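# Place the strawberry cake in the white basket

## Task

Get the strawberry cake inside the white basket while the basket and every other object stay roughly in their original places, and finish with neither arm nor gripper in contact with any of them.

## Robot and tools

Robot: two six-joint arms, left_arm and right_arm, each with a parallel two-finger gripper and a wrist camera. Calibrated bases in the scene frame: left_arm at (-0.026, +0.301, 0) m, right_arm at (+0.053, -0.333, 0) m, both turned only slightly about z. Scene frame: origin at table-top height halfway between the nominal bases, +x out over the table, +z up, left_arm on the +y side (arm names do not match image sides). Reported hand positions and orientations use this frame and can be a few centimetres off, worse at long reach.

Joint order per arm, everywhere: waist, shoulder, elbow, wrist pitch, wrist yaw, wrist roll. Stated ranges (rad): waist -2.618 to 3.054, shoulder 0.000 to 3.142, elbow 0.000 to 3.142, wrist pitch -1.571 to 1.571, wrist yaw -1.571 to 1.571, wrist roll -2.094 to 2.094; true ends may differ by up to 0.059 rad. Wrist yaw has its sign flipped relative to the URDF in everything you send and read (URDF 1.2 reads about -1.2).

Row layout (shared by execute_actions and move): one flat list of 14 numbers, each in [-1, 1], always for both arms: left_arm's six joint numbers then its opening, then right_arm's six joints then its opening. Joint numbers are offsets, scaled: 1.0 equals 2.224 rad for waist, shoulder and elbow, and 8.485 rad for the three wrist joints. They count from the Joint targets line as it stands when the action or move begins, not from the previous row, so sending the same offset twice moves further. Zeros re-command current targets. The opening number is absolute, not an offset: +1 fully open, -1 closed; in between, fingers go to where grip_measured would read that value. A 0 there is a real command, so resend the current value to leave a gripper alone.

execute_actions(actions, cameras): actions is a list of actions; each action is a table of up to 15 rows, one row per 1/30 s step; a short table repeats its last row to fill 15 steps. An empty list just reports state and images. Any action pushing a joint more than 0.059 rad beyond its range (from the targets at that action's start) is rejected for both arms; a malformed action, or a bad first action, voids the whole call. Requests beyond a joint's real end are clipped there, and the result may then say "joint sent to its limit".

move(target, speed, blend, opening_speed, blocking, cameras): target is one 14-number row or a list of up to 15 rows; all rows are offsets from the same starting Joint targets. Joints travel together, so the hand follows a curve; no collision avoidance. speed: rad/s for the joint with the farthest to go, 0.01 to 12.57, default 0.5, one value or one per target. blend: rad, corner rounding for lists, default 0. opening_speed: rate of change of the opening command per second on the -1..+1 scale, at least 0.2; use a low value on fragile or soft items. blocking=false returns after about 0.5 s while motion continues. The result adds a "move:" line: done, off_target (resting more than 0.035 rad from target), moving, held or fault, plus limits=held if steps were withheld. done does not mean no contact.

wait(seconds 0 to 10): the scene runs with commands held. stop(): brakes a running move, needing some distance. zoom_image(camera, region=[x0,y0,x1,y1] pixels, at most 504x504) on cam_head_left, cam_head_right, cam_left_wrist or cam_right_wrist, all 672x504. read_manual(section) gives URDF licence text only. finished_scene(scene): ends the current scene, given its number; irreversible.

Result lines: end_effector_position (m) and end_effector_quat_wxyz, the point midway between finger pads about 1 cm behind the tips; fingers point along gripper +z and close along y. Joint positions (rad, then pad gap in m, 0.094 fully open), Joint velocities ("within noise" if still), Joint targets (the base for the next offsets), Tool commands, grip_measured (same scale as opening; reads slightly wide when empty, narrower than a firmly squeezed part), grip_effort_nm (motor effort, negative closing; not a pad force and offset at rest), Joint torques (noisy, offset; first three wrap at ±28 N m). "joint command not followed" means the clearance check altered targets. MOTOR HOT appears near 75 °C; at 90 °C the arm folds and idles; at 100 °C it goes limp.

Limits on motion: each joint target may only lead its measured angle by 0.339 rad (first three) or 2.2 rad (wrists), and targets implying more than 200 mm of hand travel are scaled back, so big moves need several actions. Finish any incomplete motion in the next command.

Avoid: dropping the cake or releasing it while moving, fast impacts, strong presses, anything leaving the table, the arms hitting or gripping each other, and holding loads or stretched poses for long (heat). To stop pressing on something, command targets back past the measured positions. Grip the cake gently with slow closing, open well above grip_measured to release, then withdraw so nothing is touched; wrist camera cables count as contact. Objects may be nudged by brief outside pushes.

Each tool is called after "Emit:" by a JSON object that holds its "op" and its "data", one argument or row to a line.

## Session

Emit:
{"op": "execute_actions", "data": {
  "actions": []
}}

Scene clock: 0.00 s.
left_arm: end_effector_position=(+0.3624, +0.3385, +0.1097) grip_measured=+1.000 grip_effort_nm=n/a end_effector_quat_wxyz=(+0.602, -0.087, +0.789, +0.082) | right_arm: end_effector_position=(+0.4660, -0.3439, +0.1193) grip_measured=+1.000 grip_effort_nm=n/a end_effector_quat_wxyz=(+0.600, +0.032, +0.799, -0.027)
Joint positions: left_arm=[-0.053 1.534 0.331 0.929 0.258 -0.047 0.094] | right_arm=[0.002 1.547 0.43 0.833 -0.094 0.022 0.094]
Joint velocities: within noise
Joint torques (N m): no reading
Motor temperatures (°C): left_arm=[24 29 26 27 23 21 25] | right_arm=[24 31 28 37 24 22 22]
Heat: left arm: 29 °C; right arm: 37 °C.
Joint targets: left_arm=[-0.053 1.528 0.336 0.925 0.259 -0.048] | right_arm=[0.002 1.544 0.433 0.822 -0.095 0.022]
Tool commands: left_gripper/opening=+1.0 right_gripper/opening=+1.0

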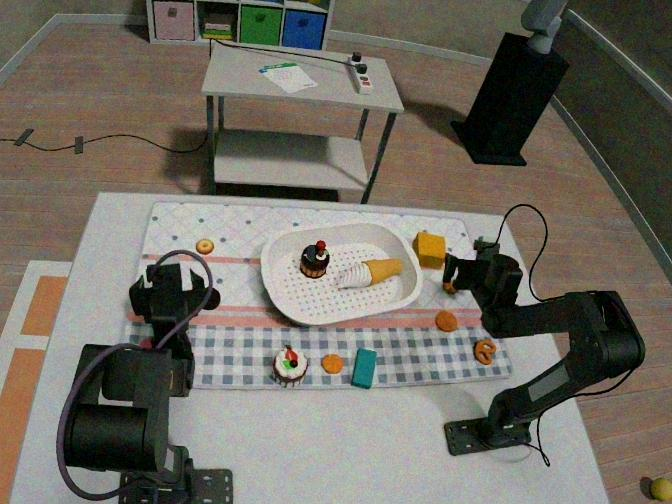

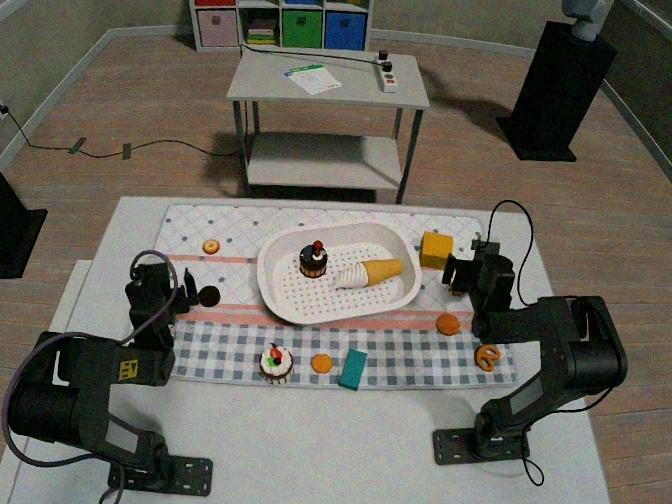

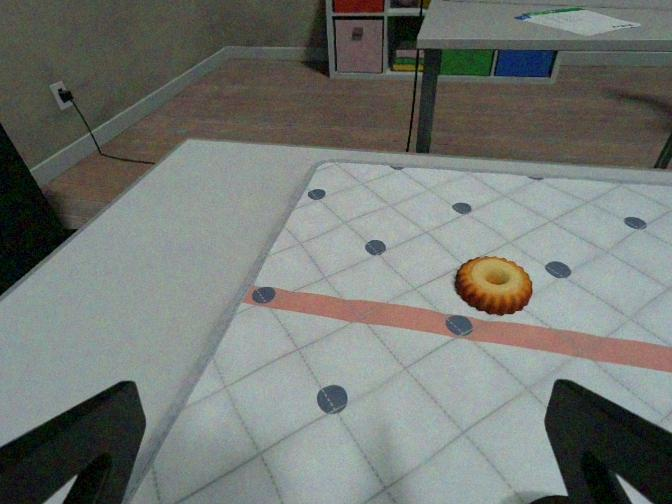

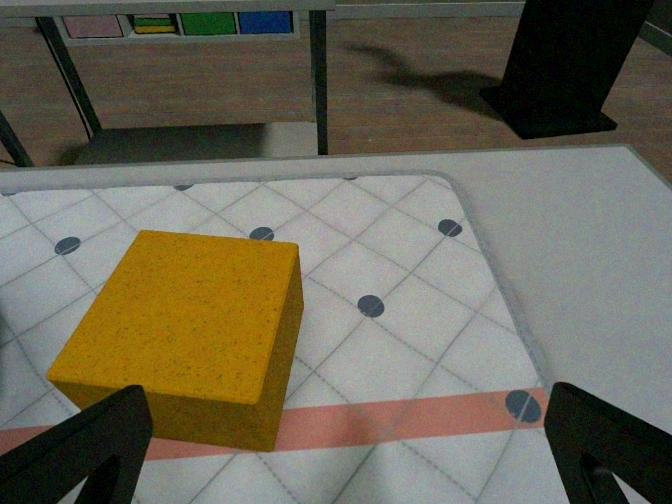

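Emit:
{"op": "zoom_image", "data": {
  "camera": "cam_head_left",
  "region": [120, 200, 520, 400]
}}

Emit:
{"op": "zoom_image", "data": {
  "camera": "cam_head_right",
  "region": [120, 200, 520, 400]
}}

Scaled by 1.260 from the camera's 672x504 image, which has a finer 960x720 frame.

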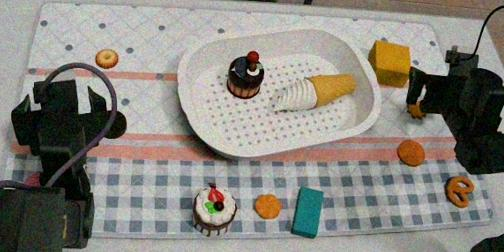

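Scaled by 1.260 from the camera's 672x504 image, which has a finer 960x720 frame.

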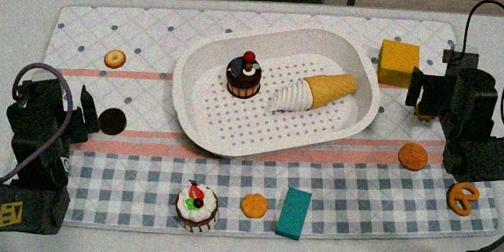

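Emit:
{"op": "move", "data": {
  "target": [-0.295,-0.023,0.364,-0.188,-0.0305,0.0057,1,0,0,0,0,0,0,1],
  "speed": 1.2
}}

Scene clock: 37.10 s.
left_arm: end_effector_position=(+0.2696, +0.0664, +0.1329) grip_measured=+1.000 grip_effort_nm=0.002 end_effector_quat_wxyz=(+0.252, +0.317, +0.911, -0.084) | right_arm: end_effector_position=(+0.4660, -0.3439, +0.1193) grip_measured=+1.000 grip_effort_nm=0.027 end_effector_quat_wxyz=(+0.600, +0.032, +0.799, -0.027)
Joint positions: left_arm=[-0.708 1.498 1.116 -0.652 0.01 -0.005 0.094] | right_arm=[0.002 1.547 0.43 0.833 -0.094 0.022 0.094]
Joint velocities: within noise
Joint torques (N m): left_arm=[-0.17 -7.51 8.95 1.18 -0.08 0.09] | right_arm=[0.03 -4.96 7.01 1.54 -0.05 0]
Motor temperatures (°C): left_arm=[24 29 27 35 23 21 24] | right_arm=[23 32 29 40 24 22 22]
Heat: left arm: 35 °C; right arm: 40 °C.
Joint targets: left_arm=[-0.709 1.477 1.146 -0.670 0.000 0.001] | right_arm=[0.002 1.544 0.433 0.822 -0.095 0.022]
move: done

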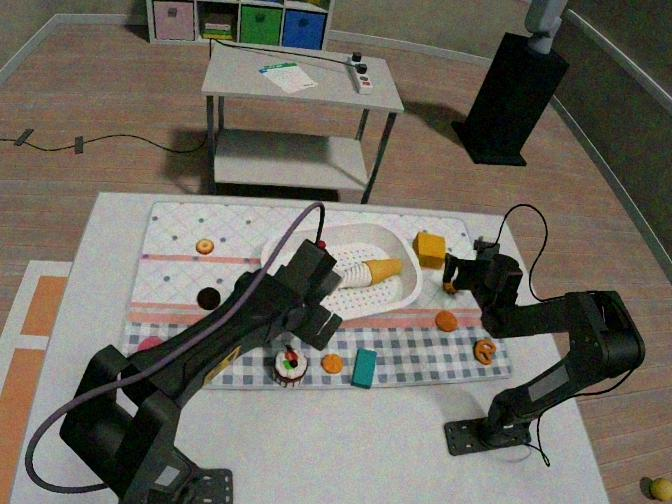

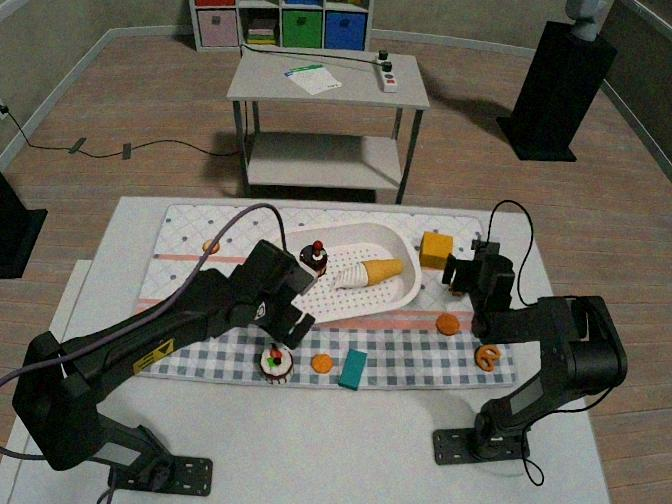

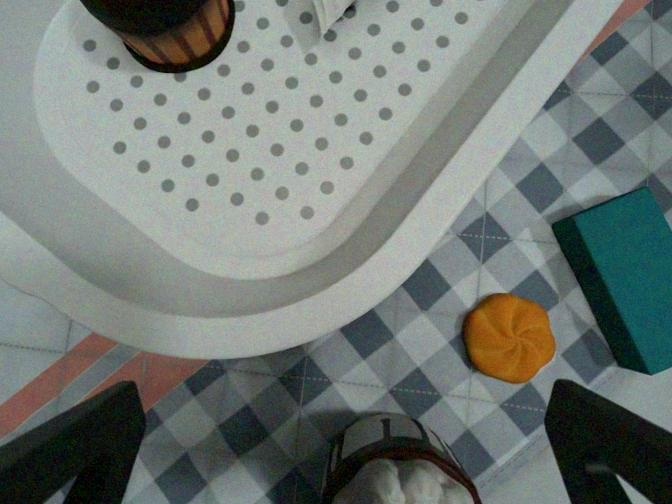

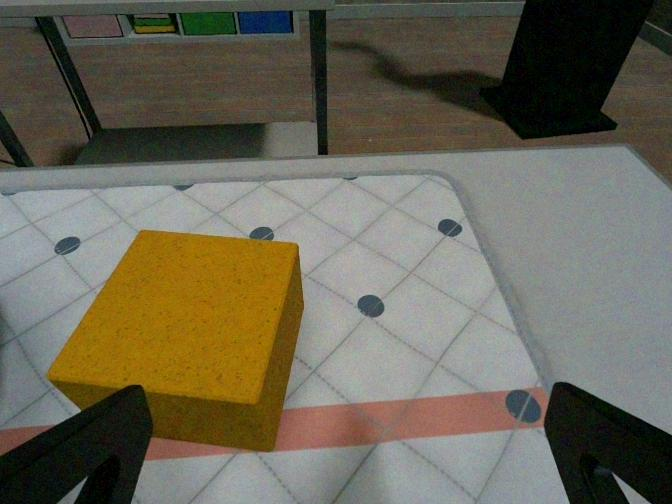

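Emit:
{"op": "move", "data": {
  "target": [-0.0396,-0.0477,0.0036,-0.0331,0,0,1,0,0,0,0,0,0,1],
  "speed": 1.0
}}

Scene clock: 66.33 s.
left_arm: end_effector_position=(+0.2029, +0.0844, +0.1415) grip_measured=+1.000 grip_effort_nm=-0.002 end_effector_quat_wxyz=(+0.175, +0.363, +0.913, -0.067) | right_arm: end_effector_position=(+0.4660, -0.3439, +0.1193) grip_measured=+1.000 grip_effort_nm=0.032 end_effector_quat_wxyz=(+0.600, +0.032, +0.799, -0.027)
Joint positions: left_arm=[-0.794 1.387 1.124 -0.93 0.007 -0.005 0.094] | right_arm=[0.002 1.547 0.43 0.833 -0.094 0.022 0.094]
Joint velocities: within noise
Joint torques (N m): left_arm=[-0.32 -5.82 8.85 0.87 -0.06 0.09] | right_arm=[0.03 -4.96 7.02 1.54 -0.05 0]
Motor temperatures (°C): left_arm=[24 31 28 30 23 21 24] | right_arm=[23 32 29 41 24 22 22]
Heat: left arm: 31 °C; right arm: 41 °C.
Joint targets: left_arm=[-0.797 1.371 1.154 -0.951 0.000 0.001] | right_arm=[0.002 1.544 0.433 0.822 -0.095 0.022]
move: done

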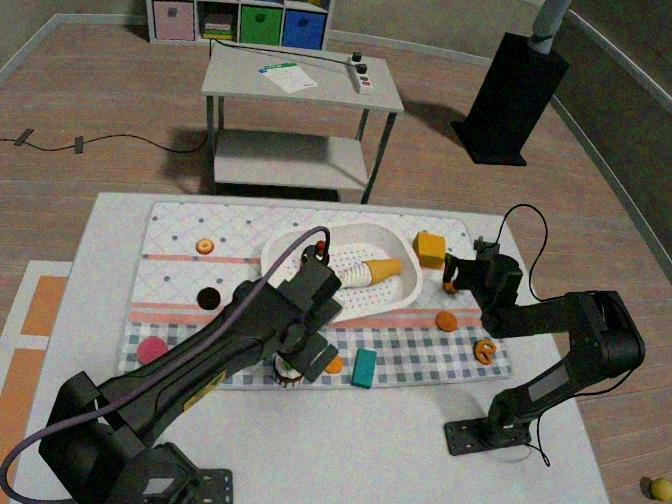

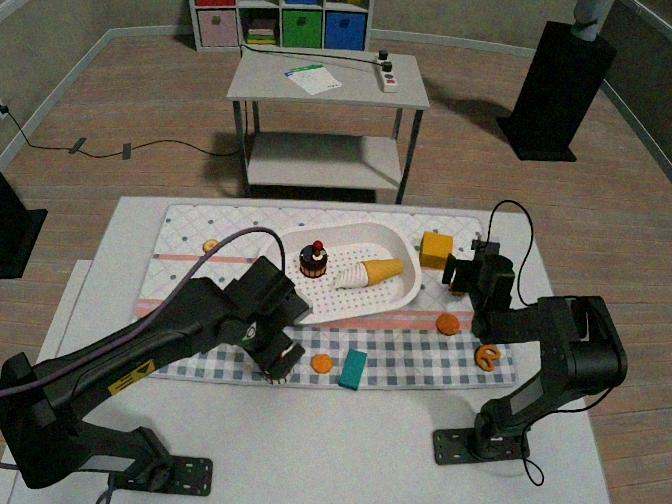

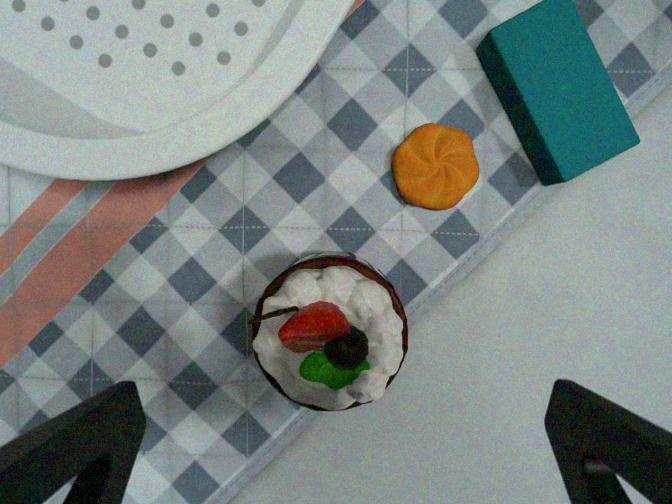

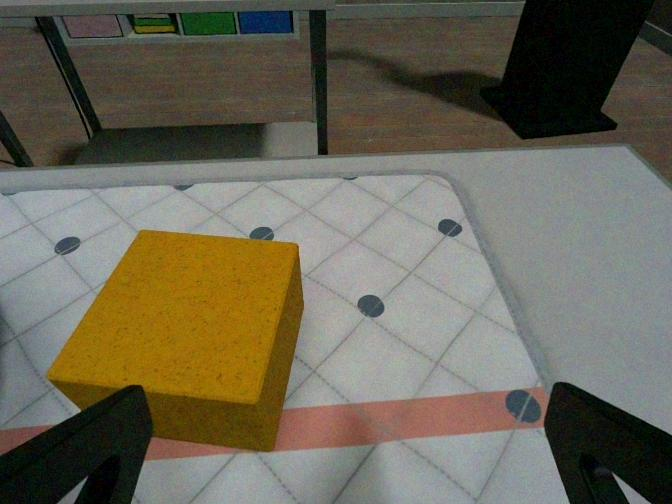

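Emit:
{"op": "move", "data": {
  "target": [0.0054,0.0468,-0.1515,0.0515,0,0,1,0,0,0,0,0,0,1],
  "speed": 0.4
}}

Scene clock: 84.33 s.
left_arm: end_effector_position=(+0.2079, +0.0807, +0.0539) grip_measured=+1.000 grip_effort_nm=0.002 end_effector_quat_wxyz=(+0.184, +0.361, +0.911, -0.070) | right_arm: end_effector_position=(+0.4660, -0.3439, +0.1193) grip_measured=+1.000 grip_effort_nm=0.022 end_effector_quat_wxyz=(+0.600, +0.032, +0.799, -0.027)
Joint positions: left_arm=[-0.792 1.47 0.83 -0.535 0.007 -0.005 0.094] | right_arm=[0.002 1.547 0.43 0.833 -0.094 0.022 0.094]
Joint velocities: within noise
Joint torques (N m): left_arm=[0.58 -4.51 4.98 1.34 -0.06 0.09] | right_arm=[0.03 -4.96 7.02 1.54 -0.04 0]
Motor temperatures (°C): left_arm=[24 30 29 29 23 20 24] | right_arm=[23 32 29 41 24 22 21]
Heat: left arm: 30 °C; right arm: 41 °C.
Joint targets: left_arm=[-0.785 1.475 0.817 -0.514 0.000 0.001] | right_arm=[0.002 1.544 0.433 0.822 -0.095 0.022]
move: done

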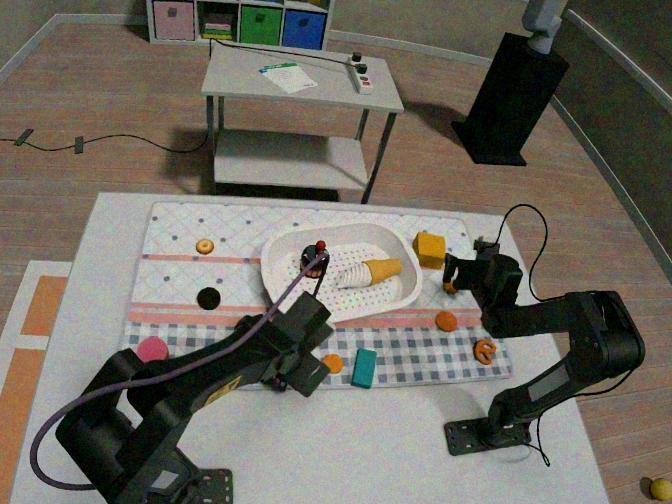

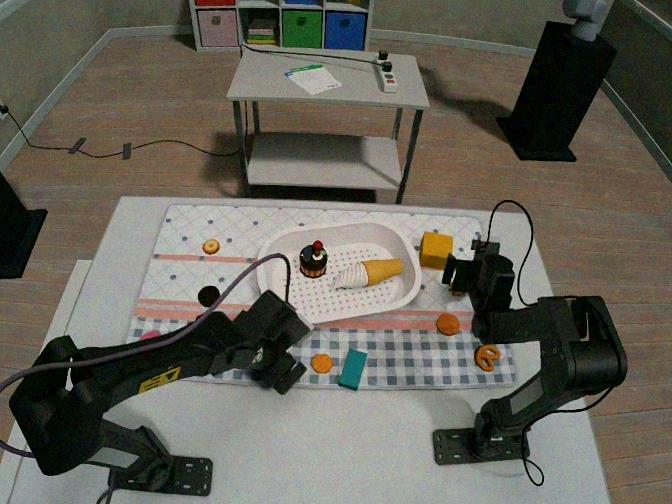

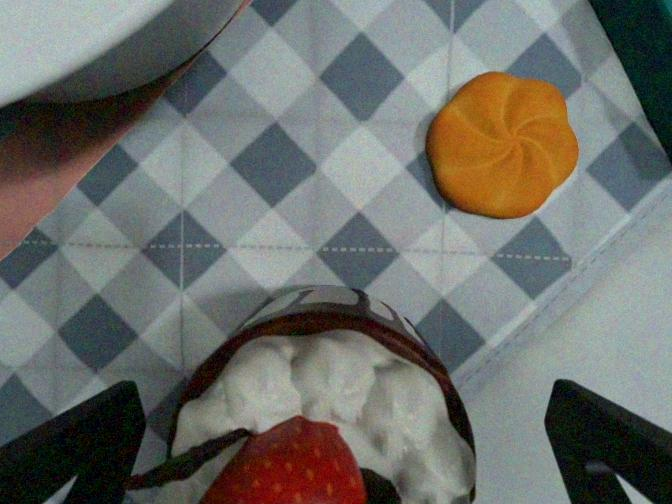

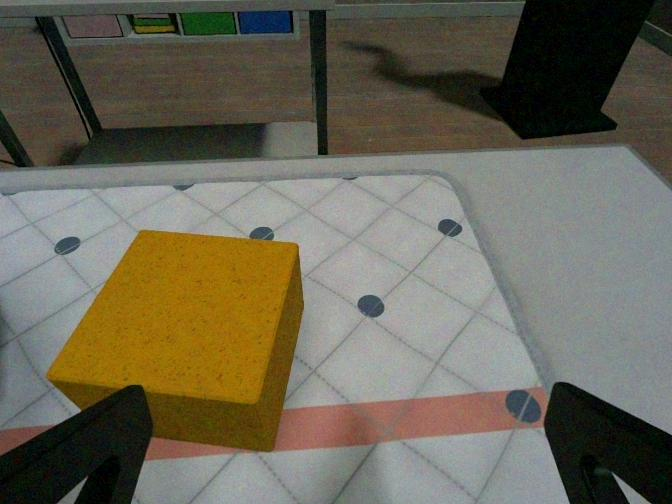

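Emit:
{"op": "move", "data": {
  "target": [0.0068,0.0103,-0.0193,0.0048,0,0,1,0,0,0,0,0,0,1],
  "speed": 0.2,
  "cameras": ["cam_left_wrist","cam_head_right"]
}}

Scene clock: 91.80 s.
left_arm: end_effector_position=(+0.2068, +0.0884, +0.0382) grip_measured=+1.000 grip_effort_nm=0.002 end_effector_quat_wxyz=(+0.174, +0.355, +0.916, -0.065) | right_arm: end_effector_position=(+0.4660, -0.3439, +0.1193) grip_measured=+1.000 grip_effort_nm=0.032 end_effector_quat_wxyz=(+0.600, +0.032, +0.799, -0.027)
Joint positions: left_arm=[-0.777 1.49 0.789 -0.495 0.007 -0.005 0.094] | right_arm=[0.002 1.547 0.43 0.833 -0.094 0.022 0.094]
Joint velocities: within noise
Joint torques (N m): left_arm=[0.58 -4.33 4.72 1.29 -0.05 0.08] | right_arm=[0.03 -4.96 7.01 1.55 -0.05 0]
Motor temperatures (°C): left_arm=[24 30 28 30 23 20 24] | right_arm=[23 32 29 41 24 22 21]
Heat: left arm: 30 °C; right arm: 41 °C.
Joint targets: left_arm=[-0.770 1.498 0.774 -0.473 0.000 0.001] | right_arm=[0.002 1.544 0.433 0.822 -0.095 0.022]
move: done
Images, in order (width x height): cam_head_right 672x504, cam_left_wrist 672x504.

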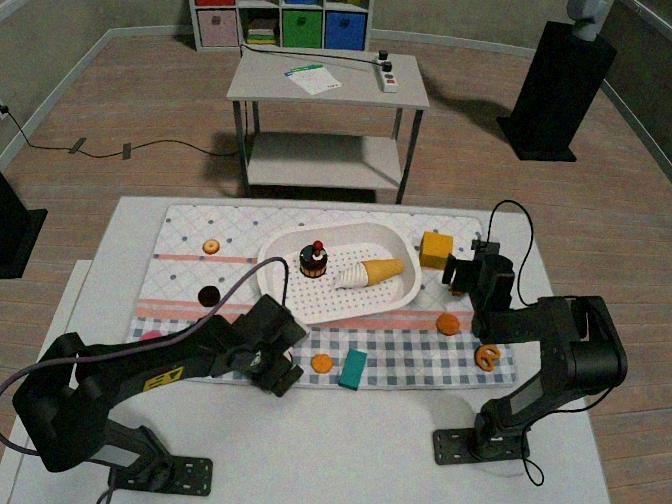

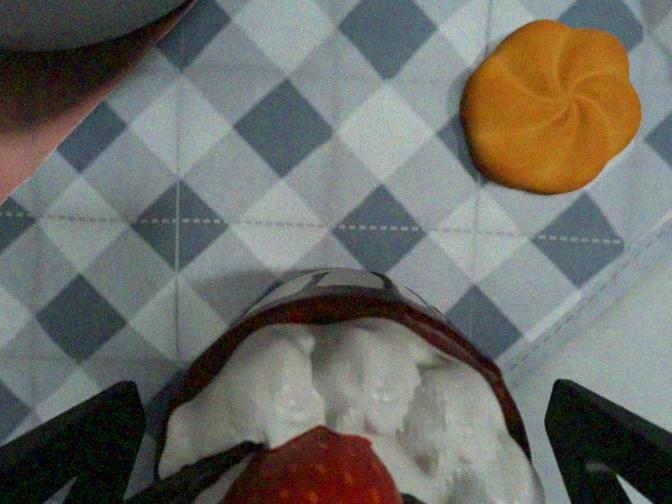

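Emit:
{"op": "move", "data": {
  "target": [0,0,0,0,0,0,0.2,0,0,0,0,0,0,1],
  "opening_speed": 0.5,
  "cameras": ["cam_left_wrist"]
}}

Scene clock: 97.27 s.
left_arm: end_effector_position=(+0.2069, +0.0883, +0.0383) grip_measured=+0.400 grip_effort_nm=-1.023 end_effector_quat_wxyz=(+0.175, +0.355, +0.916, -0.065) | right_arm: end_effector_position=(+0.4660, -0.3439, +0.1193) grip_measured=+1.000 grip_effort_nm=0.032 end_effector_quat_wxyz=(+0.600, +0.032, +0.799, -0.027)
Joint positions: left_arm=[-0.777 1.49 0.789 -0.494 0.007 -0.005 0.066] | right_arm=[0.002 1.547 0.43 0.833 -0.094 0.022 0.094]
Joint velocities: within noise
Joint torques (N m): left_arm=[0.58 -4.33 4.7 1.31 -0.05 0.09] | right_arm=[0.05 -4.94 7.01 1.54 -0.05 0]
Motor temperatures (°C): left_arm=[24 29 28 30 23 20 24] | right_arm=[23 32 29 41 24 22 21]
Heat: left arm: 30 °C; right arm: 41 °C.
Joint targets: left_arm=[-0.770 1.498 0.774 -0.473 0.000 0.001] | right_arm=[0.002 1.544 0.433 0.822 -0.095 0.022]
move: done
Images, in order (width x height): cam_left_wrist 672x504.

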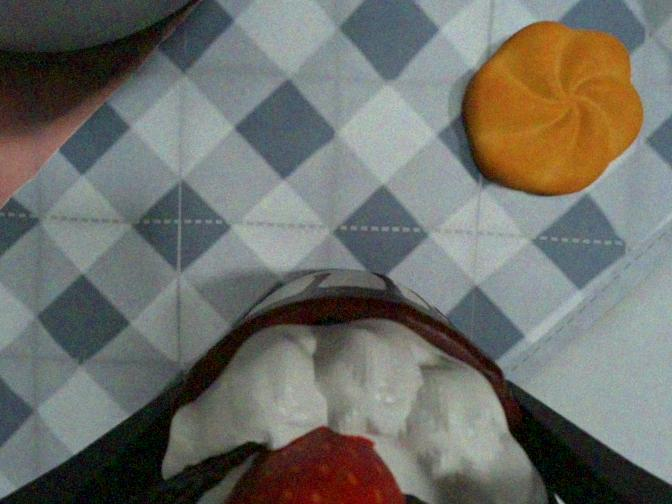

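Emit:
{"op": "move", "data": {
  "target": [
    [0,-0.0553,0.2257,-0.0705,0,0,0.2,0,0,0,0,0,0,1],
    [0.0508,0.2585,0.5958,-0.0852,0,0,0.2,0,0,0,0,0,0,1]
  ],
  "speed": 0.6,
  "blend": 0.1
}}

Scene clock: 120.60 s.
left_arm: end_effector_position=(+0.3663, +0.0169, +0.1810) grip_measured=+0.400 grip_effort_nm=-1.023 end_effector_quat_wxyz=(+0.185, +0.301, +0.934, -0.057) | right_arm: end_effector_position=(+0.4660, -0.3439, +0.1193) grip_measured=+1.000 grip_effort_nm=0.027 end_effector_quat_wxyz=(+0.600, +0.032, +0.799, -0.027)
Joint positions: left_arm=[-0.661 2.064 2.063 -1.18 0.007 -0.005 0.066] | right_arm=[0.002 1.547 0.43 0.833 -0.094 0.022 0.094]
Joint velocities: within noise
Joint torques (N m): left_arm=[0.36 -9.95 9.13 0.93 -0.05 0.08] | right_arm=[0.05 -4.93 6.99 1.54 -0.05 0]
Motor temperatures (°C): left_arm=[24 29 28 29 23 20 25] | right_arm=[23 31 28 41 24 21 21]
Heat: left arm: 29 °C; right arm: 41 °C.
Joint targets: left_arm=[-0.657 2.073 2.099 -1.196 0.000 0.001] | right_arm=[0.002 1.544 0.433 0.822 -0.095 0.022]
move: off_target (left_arm); left_arm: the elbow is farthest, 0.036 rad from its target

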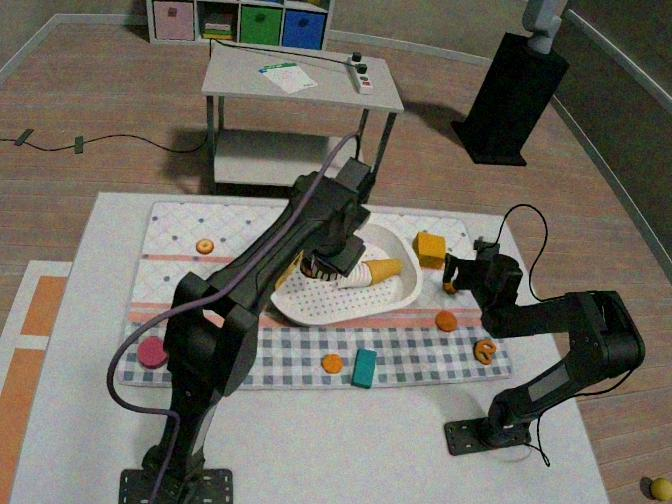

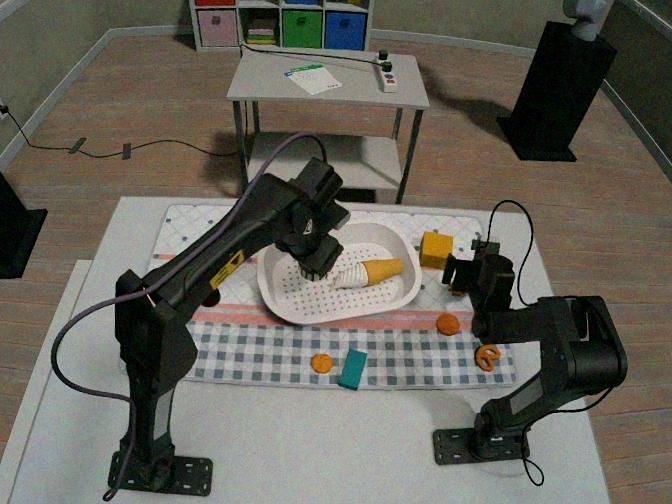

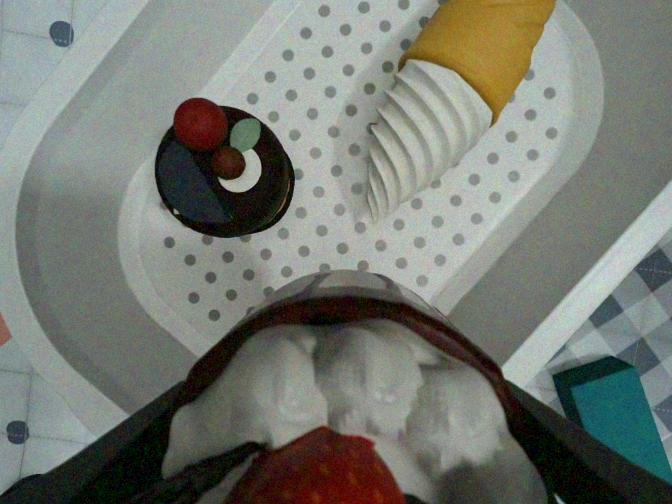

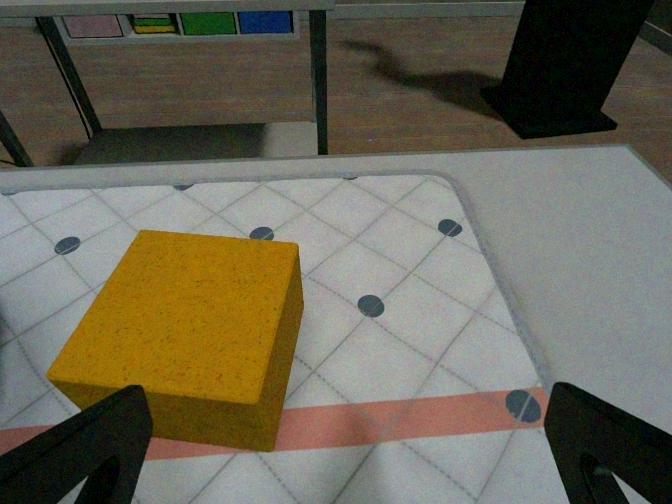

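Emit:
{"op": "move", "data": {
  "target": [0.009,0.0076,-0.2028,0.052,0,0,0.2,0,0,0,0,0,0,1],
  "speed": 0.4
}}

Scene clock: 138.00 s.
left_arm: end_effector_position=(+0.3730, +0.0228, +0.0716) grip_measured=+0.400 grip_effort_nm=-1.028 end_effector_quat_wxyz=(+0.176, +0.294, +0.938, -0.053) | right_arm: end_effector_position=(+0.4660, -0.3439, +0.1193) grip_measured=+1.000 grip_effort_nm=0.027 end_effector_quat_wxyz=(+0.600, +0.032, +0.799, -0.027)
Joint positions: left_arm=[-0.643 2.081 1.659 -0.779 0.007 -0.005 0.066] | right_arm=[0.002 1.547 0.43 0.833 -0.094 0.022 0.094]
Joint velocities: within noise
Joint torques (N m): left_arm=[0.54 -10.18 5.42 1.3 -0.06 0.08] | right_arm=[0.03 -4.94 6.99 1.55 -0.05 0]
Motor temperatures (°C): left_arm=[24 33 30 29 23 20 25] | right_arm=[23 31 28 42 23 21 21]
Heat: left arm: 33 °C; right arm: 42 °C.
Joint targets: left_arm=[-0.637 2.090 1.648 -0.755 0.000 0.001] | right_arm=[0.002 1.544 0.433 0.822 -0.095 0.022]
move: done

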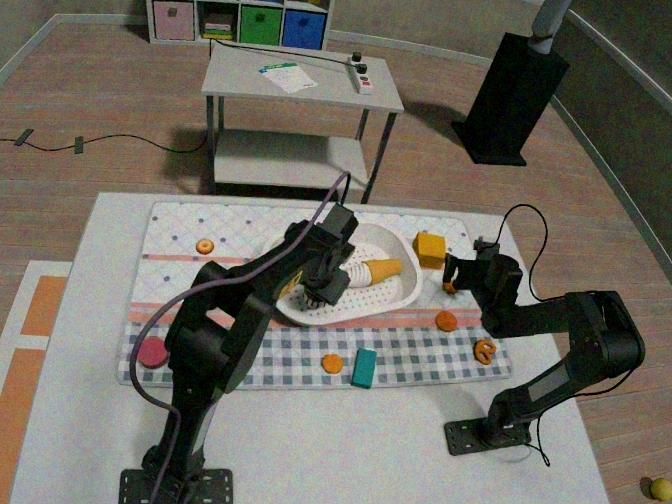

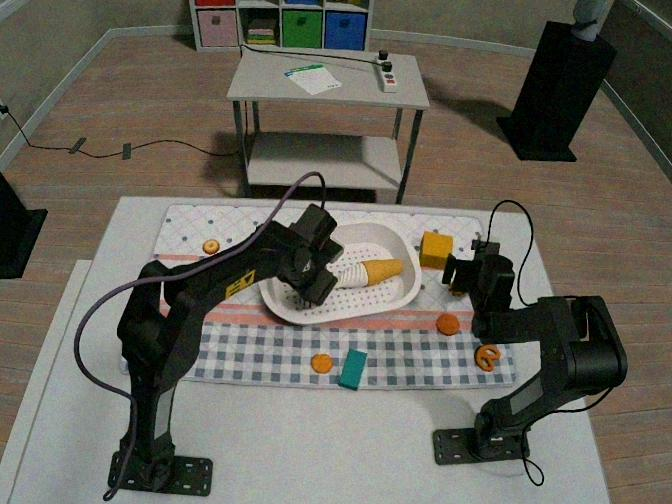

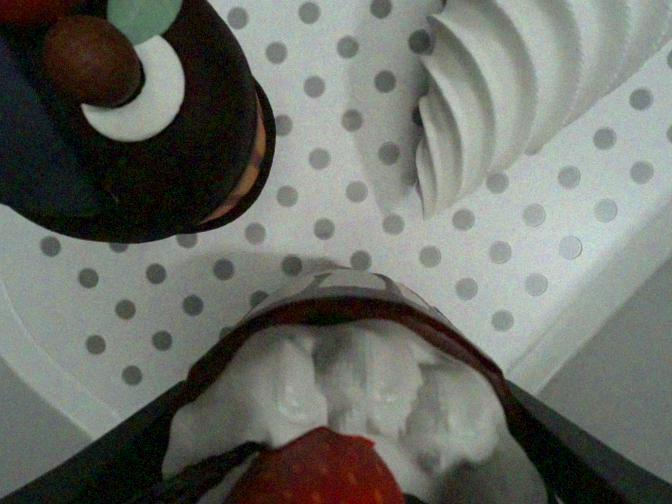

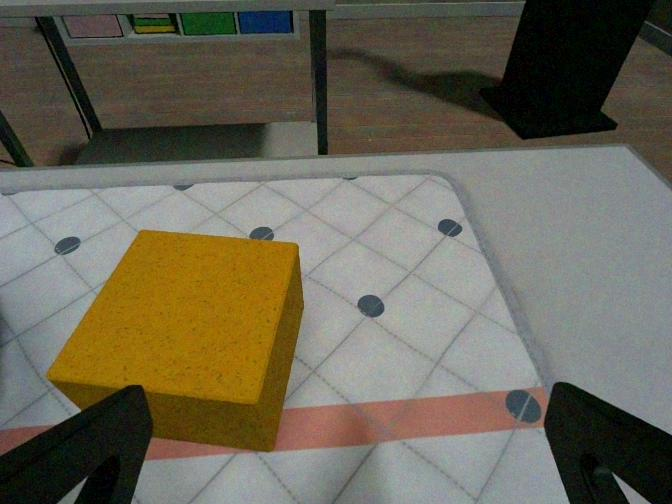

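Emit:
{"op": "move", "data": {
  "target": [0,0.0005,-0.0382,0.0100,0,0,0.2,0,0,0,0,0,0,1],
  "speed": 0.15,
  "cameras": ["cam_left_wrist"]
}}

Emit:
{"op": "move", "data": {
  "target": [0,0,-0.0073,0.0019,0,0,0.2,0,0,0,0,0,0,1],
  "speed": 0.06,
  "cameras": ["cam_left_wrist"]
}}

Scene clock: 143.47 s.
left_arm: end_effector_position=(+0.3696, +0.0252, +0.0515) grip_measured=+0.400 grip_effort_nm=-1.028 end_effector_quat_wxyz=(+0.177, +0.293, +0.938, -0.053) | right_arm: end_effector_position=(+0.4660, -0.3439, +0.1193) grip_measured=+1.000 grip_effort_nm=0.027 end_effector_quat_wxyz=(+0.600, +0.032, +0.799, -0.027)
Joint positions: left_arm=[-0.643 2.081 1.577 -0.695 0.007 -0.005 0.066] | right_arm=[0.002 1.547 0.43 0.833 -0.094 0.022 0.094]
Joint velocities: within noise
Joint torques (N m): left_arm=[0.54 -10 5.16 1.33 -0.06 0.09] | right_arm=[0.02 -4.93 7.01 1.55 -0.04 -0.01]
Motor temperatures (°C): left_arm=[23 34 29 29 23 20 25] | right_arm=[23 31 28 42 23 21 21]
Heat: left arm: 34 °C; right arm: 42 °C.
Joint targets: left_arm=[-0.637 2.091 1.563 -0.670 0.000 0.001] | right_arm=[0.002 1.544 0.433 0.822 -0.095 0.022]
move: done
Images, in order (width x height): cam_left_wrist 672x504.

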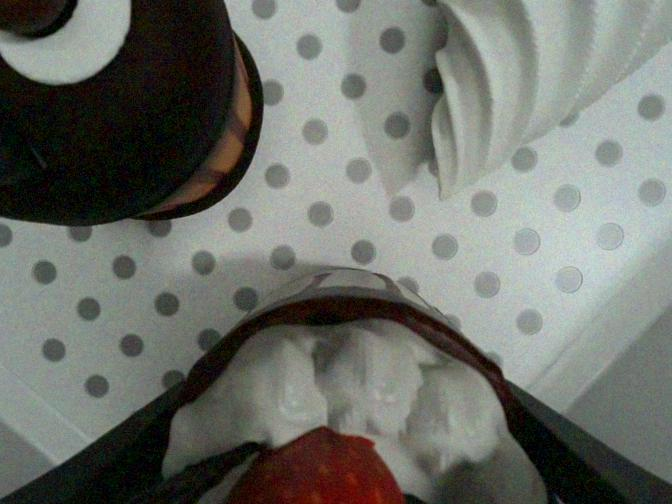

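Scene clock: 144.17 s.
left_arm: end_effector_position=(+0.3693, +0.0253, +0.0494) grip_measured=+0.400 grip_effort_nm=-1.028 end_effector_quat_wxyz=(+0.178, +0.293, +0.938, -0.053) | right_arm: end_effector_position=(+0.4660, -0.3439, +0.1193) grip_measured=+1.000 grip_effort_nm=0.032 end_effector_quat_wxyz=(+0.600, +0.032, +0.799, -0.027)
Joint positions: left_arm=[-0.643 2.081 1.567 -0.684 0.007 -0.005 0.066] | right_arm=[0.002 1.547 0.43 0.833 -0.094 0.022 0.094]
Joint velocities: within noise
Joint torques (N m): left_arm=[0.54 -9.99 4.6 1.39 -0.05 0.09] | right_arm=[0.03 -4.94 6.99 1.54 -0.05 -0.01]
Motor temperatures (°C): left_arm=[23 34 29 29 23 20 25] | right_arm=[23 31 28 42 23 21 21]
Heat: left arm: 34 °C; right arm: 42 °C.
Joint targets: left_arm=[-0.637 2.091 1.547 -0.654 0.000 0.001] | right_arm=[0.002 1.544 0.433 0.822 -0.095 0.022]
move: done
Images, in order (width x height): cam_left_wrist 672x504.

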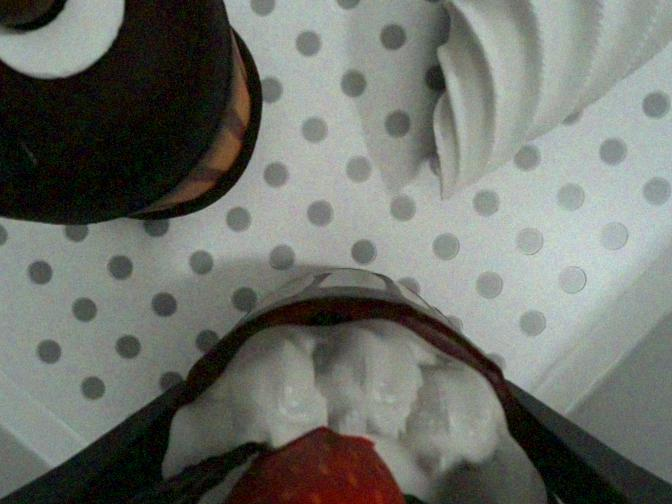

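Emit:
{"op": "move", "data": {
  "target": [0,0,-0.0073,0.0019,0,0,0.2,0,0,0,0,0,0,1],
  "speed": 0.06,
  "cameras": []
}}

Emit:
{"op": "move", "data": {
  "target": [0,0,-0.0055,0.0014,0,0,0.2,0,0,0,0,0,0,1],
  "speed": 0.06,
  "cameras": ["cam_left_wrist"]
}}

Scene clock: 148.90 s.
left_arm: end_effector_position=(+0.3691, +0.0255, +0.0481) grip_measured=+0.400 grip_effort_nm=-1.023 end_effector_quat_wxyz=(+0.178, +0.293, +0.938, -0.053) | right_arm: end_effector_position=(+0.4660, -0.3439, +0.1193) grip_measured=+1.000 grip_effort_nm=0.027 end_effector_quat_wxyz=(+0.600, +0.032, +0.799, -0.027)
Joint positions: left_arm=[-0.643 2.081 1.562 -0.679 0.007 -0.005 0.066] | right_arm=[0.002 1.547 0.43 0.833 -0.094 0.022 0.094]
Joint velocities: within noise
Joint torques (N m): left_arm=[0.54 -9.98 3.77 1.52 -0.05 0.09] | right_arm=[0.03 -4.94 7.01 1.54 -0.05 -0.01]
Motor temperatures (°C): left_arm=[23 34 29 29 23 20 25] | right_arm=[23 31 28 42 23 21 21]
Heat: left arm: 34 °C; right arm: 42 °C.
Joint targets: left_arm=[-0.637 2.091 1.531 -0.637 0.000 0.001] | right_arm=[0.002 1.544 0.433 0.822 -0.095 0.022]
move: off_target (left_arm); left_arm: the wrist pitch is farthest, 0.041 rad from its target
No camera images: "cameras" was empty.

Scene clock: 149.60 s.
left_arm: end_effector_position=(+0.3691, +0.0255, +0.0481) grip_measured=+0.400 grip_effort_nm=-1.023 end_effector_quat_wxyz=(+0.181, +0.293, +0.937, -0.054) | right_arm: end_effector_position=(+0.4660, -0.3439, +0.1193) grip_measured=+1.000 grip_effort_nm=0.027 end_effector_quat_wxyz=(+0.600, +0.032, +0.799, -0.027)
Joint positions: left_arm=[-0.643 2.076 1.552 -0.667 0.007 -0.005 0.066] | right_arm=[0.002 1.547 0.43 0.833 -0.094 0.022 0.094]
Joint velocities: within noise
Joint torques (N m): left_arm=[0.55 -9.55 3.62 1.52 -0.06 0.09] | right_arm=[0.02 -4.94 6.98 1.54 -0.05 0]
Motor temperatures (°C): left_arm=[23 34 29 29 23 20 25] | right_arm=[23 31 28 42 23 21 21]
Heat: left arm: 34 °C; right arm: 42 °C.
Joint targets: left_arm=[-0.637 2.091 1.519 -0.625 0.000 0.001] | right_arm=[0.002 1.544 0.433 0.822 -0.095 0.022]
move: off_target (left_arm); left_arm: the wrist pitch is farthest, 0.042 rad from its target
Images, in order (width x height): cam_left_wrist 672x504.

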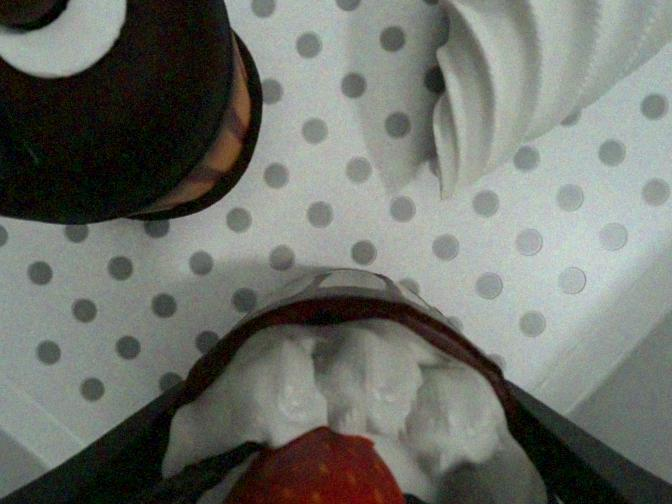

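Emit:
{"op": "move", "data": {
  "target": [0,-0.002,0.0055,-0.0014,0,0,0.4,0,0,0,0,0,0,1],
  "speed": 0.1,
  "cameras": []
}}

Emit:
{"op": "move", "data": {
  "target": [0,0,0,0,0,0,0.68,0,0,0,0,0,0,1],
  "opening_speed": 0.4,
  "cameras": ["cam_left_wrist"]
}}

Scene clock: 154.87 s.
left_arm: end_effector_position=(+0.3691, +0.0255, +0.0482) grip_measured=+0.402 grip_effort_nm=-0.969 end_effector_quat_wxyz=(+0.181, +0.293, +0.937, -0.054) | right_arm: end_effector_position=(+0.4660, -0.3439, +0.1193) grip_measured=+1.000 grip_effort_nm=0.027 end_effector_quat_wxyz=(+0.600, +0.032, +0.799, -0.027)
Joint positions: left_arm=[-0.643 2.076 1.552 -0.667 0.007 -0.005 0.066] | right_arm=[0.002 1.547 0.43 0.833 -0.094 0.022 0.094]
Joint velocities: within noise
Joint torques (N m): left_arm=[0.54 -9.88 4.59 1.39 -0.05 0.09] | right_arm=[0.02 -4.94 7.01 1.55 -0.05 0]
Motor temperatures (°C): left_arm=[23 34 28 30 23 20 26] | right_arm=[23 31 28 42 23 21 21]
Heat: left arm: 34 °C; right arm: 42 °C.
Joint targets: left_arm=[-0.637 2.087 1.531 -0.637 0.000 0.001] | right_arm=[0.002 1.544 0.433 0.822 -0.095 0.022]
move: done
No camera images: "cameras" was empty.

Scene clock: 155.77 s.
left_arm: end_effector_position=(+0.3697, +0.0251, +0.0471) grip_measured=+0.678 grip_effort_nm=0.115 end_effector_quat_wxyz=(+0.183, +0.293, +0.937, -0.055) | right_arm: end_effector_position=(+0.4660, -0.3439, +0.1193) grip_measured=+1.000 grip_effort_nm=0.032 end_effector_quat_wxyz=(+0.600, +0.032, +0.799, -0.027)
Joint positions: left_arm=[-0.643 2.077 1.547 -0.657 0.007 -0.005 0.079] | right_arm=[0.002 1.547 0.43 0.833 -0.094 0.022 0.094]
Joint velocities: within noise
Joint torques (N m): left_arm=[0.55 -9.94 4.94 1.29 -0.05 0.08] | right_arm=[0.03 -4.93 7.01 1.54 -0.05 0]
Motor temperatures (°C): left_arm=[23 34 28 30 23 20 25] | right_arm=[23 31 28 42 23 21 21]
Heat: left arm: 34 °C; right arm: 42 °C.
Joint targets: left_arm=[-0.637 2.087 1.531 -0.637 0.000 0.001] | right_arm=[0.002 1.544 0.433 0.822 -0.095 0.022]
move: done
Images, in order (width x height): cam_left_wrist 672x504.

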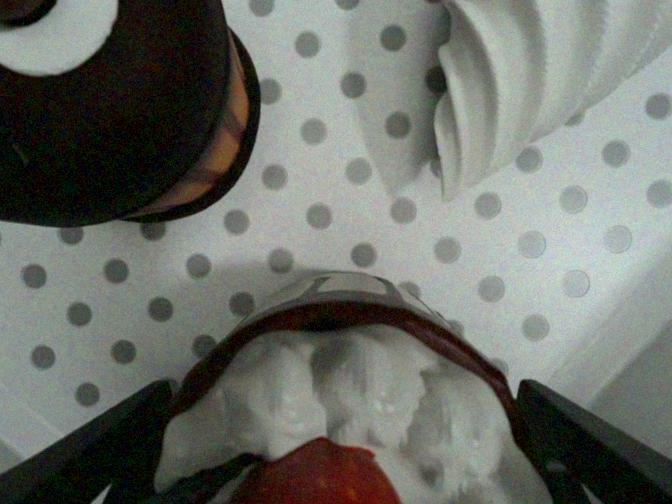

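Emit:
{"op": "move", "data": {
  "target": [
    [0,0,0,0,0,0,0.85,0,0,0,0,0,0,1],
    [0,-0.002,0.05,-0.0131,0,0,0.85,0,0,0,0,0,0,1],
    [0,-0.0063,0.2554,-0.0659,0,0,0.85,0,0,0,0,0,0,1]
  ],
  "speed": [0.3,0.2,0.5],
  "opening_speed": 0.5
}}

Scene clock: 164.20 s.
left_arm: end_effector_position=(+0.3741, +0.0220, +0.1789) grip_measured=+0.848 grip_effort_nm=0.110 end_effector_quat_wxyz=(+0.187, +0.293, +0.936, -0.056) | right_arm: end_effector_position=(+0.4660, -0.3439, +0.1193) grip_measured=+1.000 grip_effort_nm=0.027 end_effector_quat_wxyz=(+0.600, +0.032, +0.799, -0.027)
Joint positions: left_arm=[-0.643 2.077 2.073 -1.175 0.007 -0.005 0.087] | right_arm=[0.002 1.547 0.43 0.833 -0.094 0.022 0.094]
Joint velocities: within noise
Joint torques (N m): left_arm=[0.51 -11.08 8.34 0.9 -0.05 0.08] | right_arm=[0.03 -4.94 6.99 1.54 -0.05 -0.01]
Motor temperatures (°C): left_arm=[23 34 29 29 23 20 25] | right_arm=[23 31 28 42 23 21 21]
Heat: left arm: 34 °C; right arm: 42 °C.
Joint targets: left_arm=[-0.637 2.073 2.099 -1.197 0.000 0.001] | right_arm=[0.002 1.544 0.433 0.822 -0.095 0.022]
move: done

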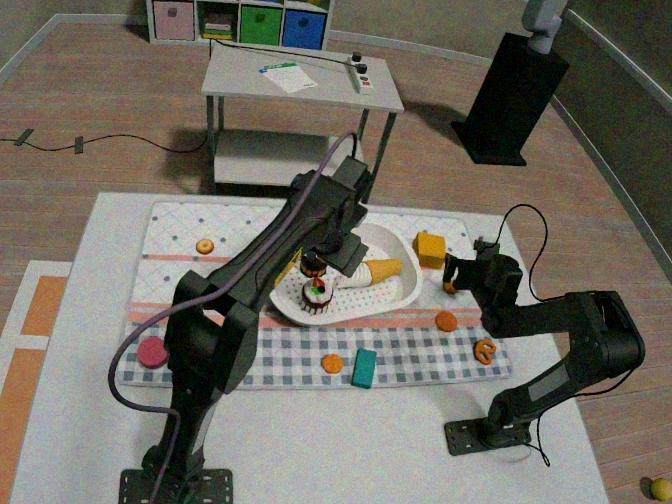

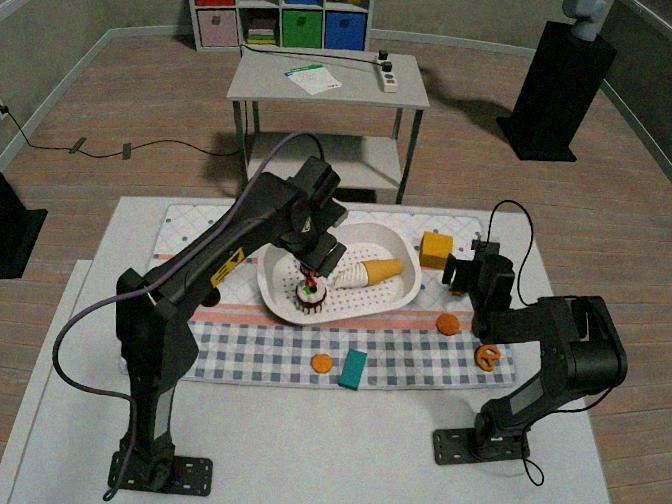

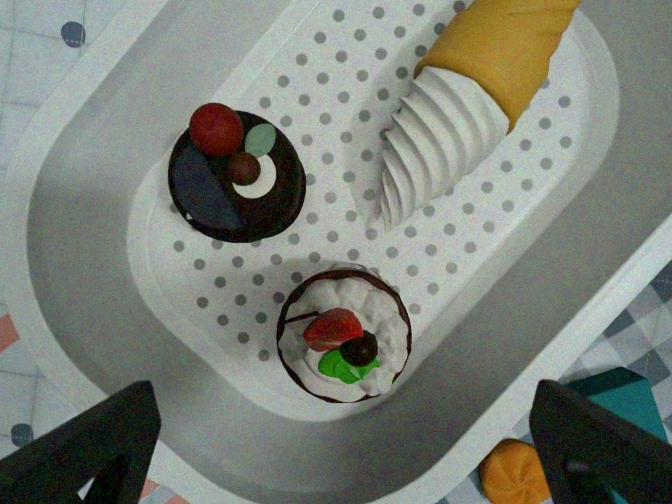

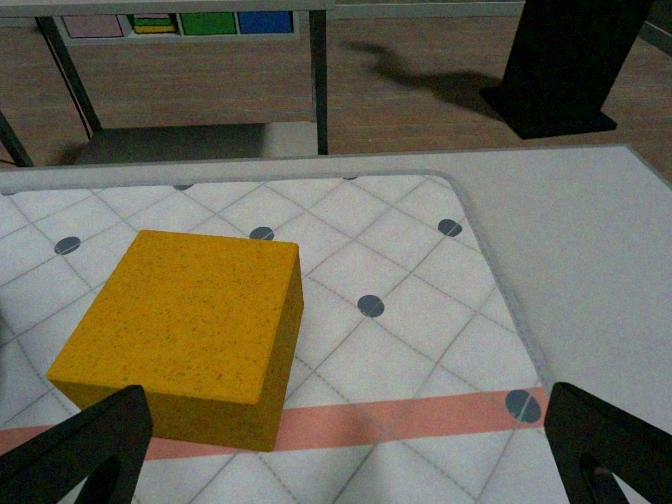

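Emit:
{"op": "finished_scene", "data": {
  "scene": 1
}}

The scene is finished: the task was done.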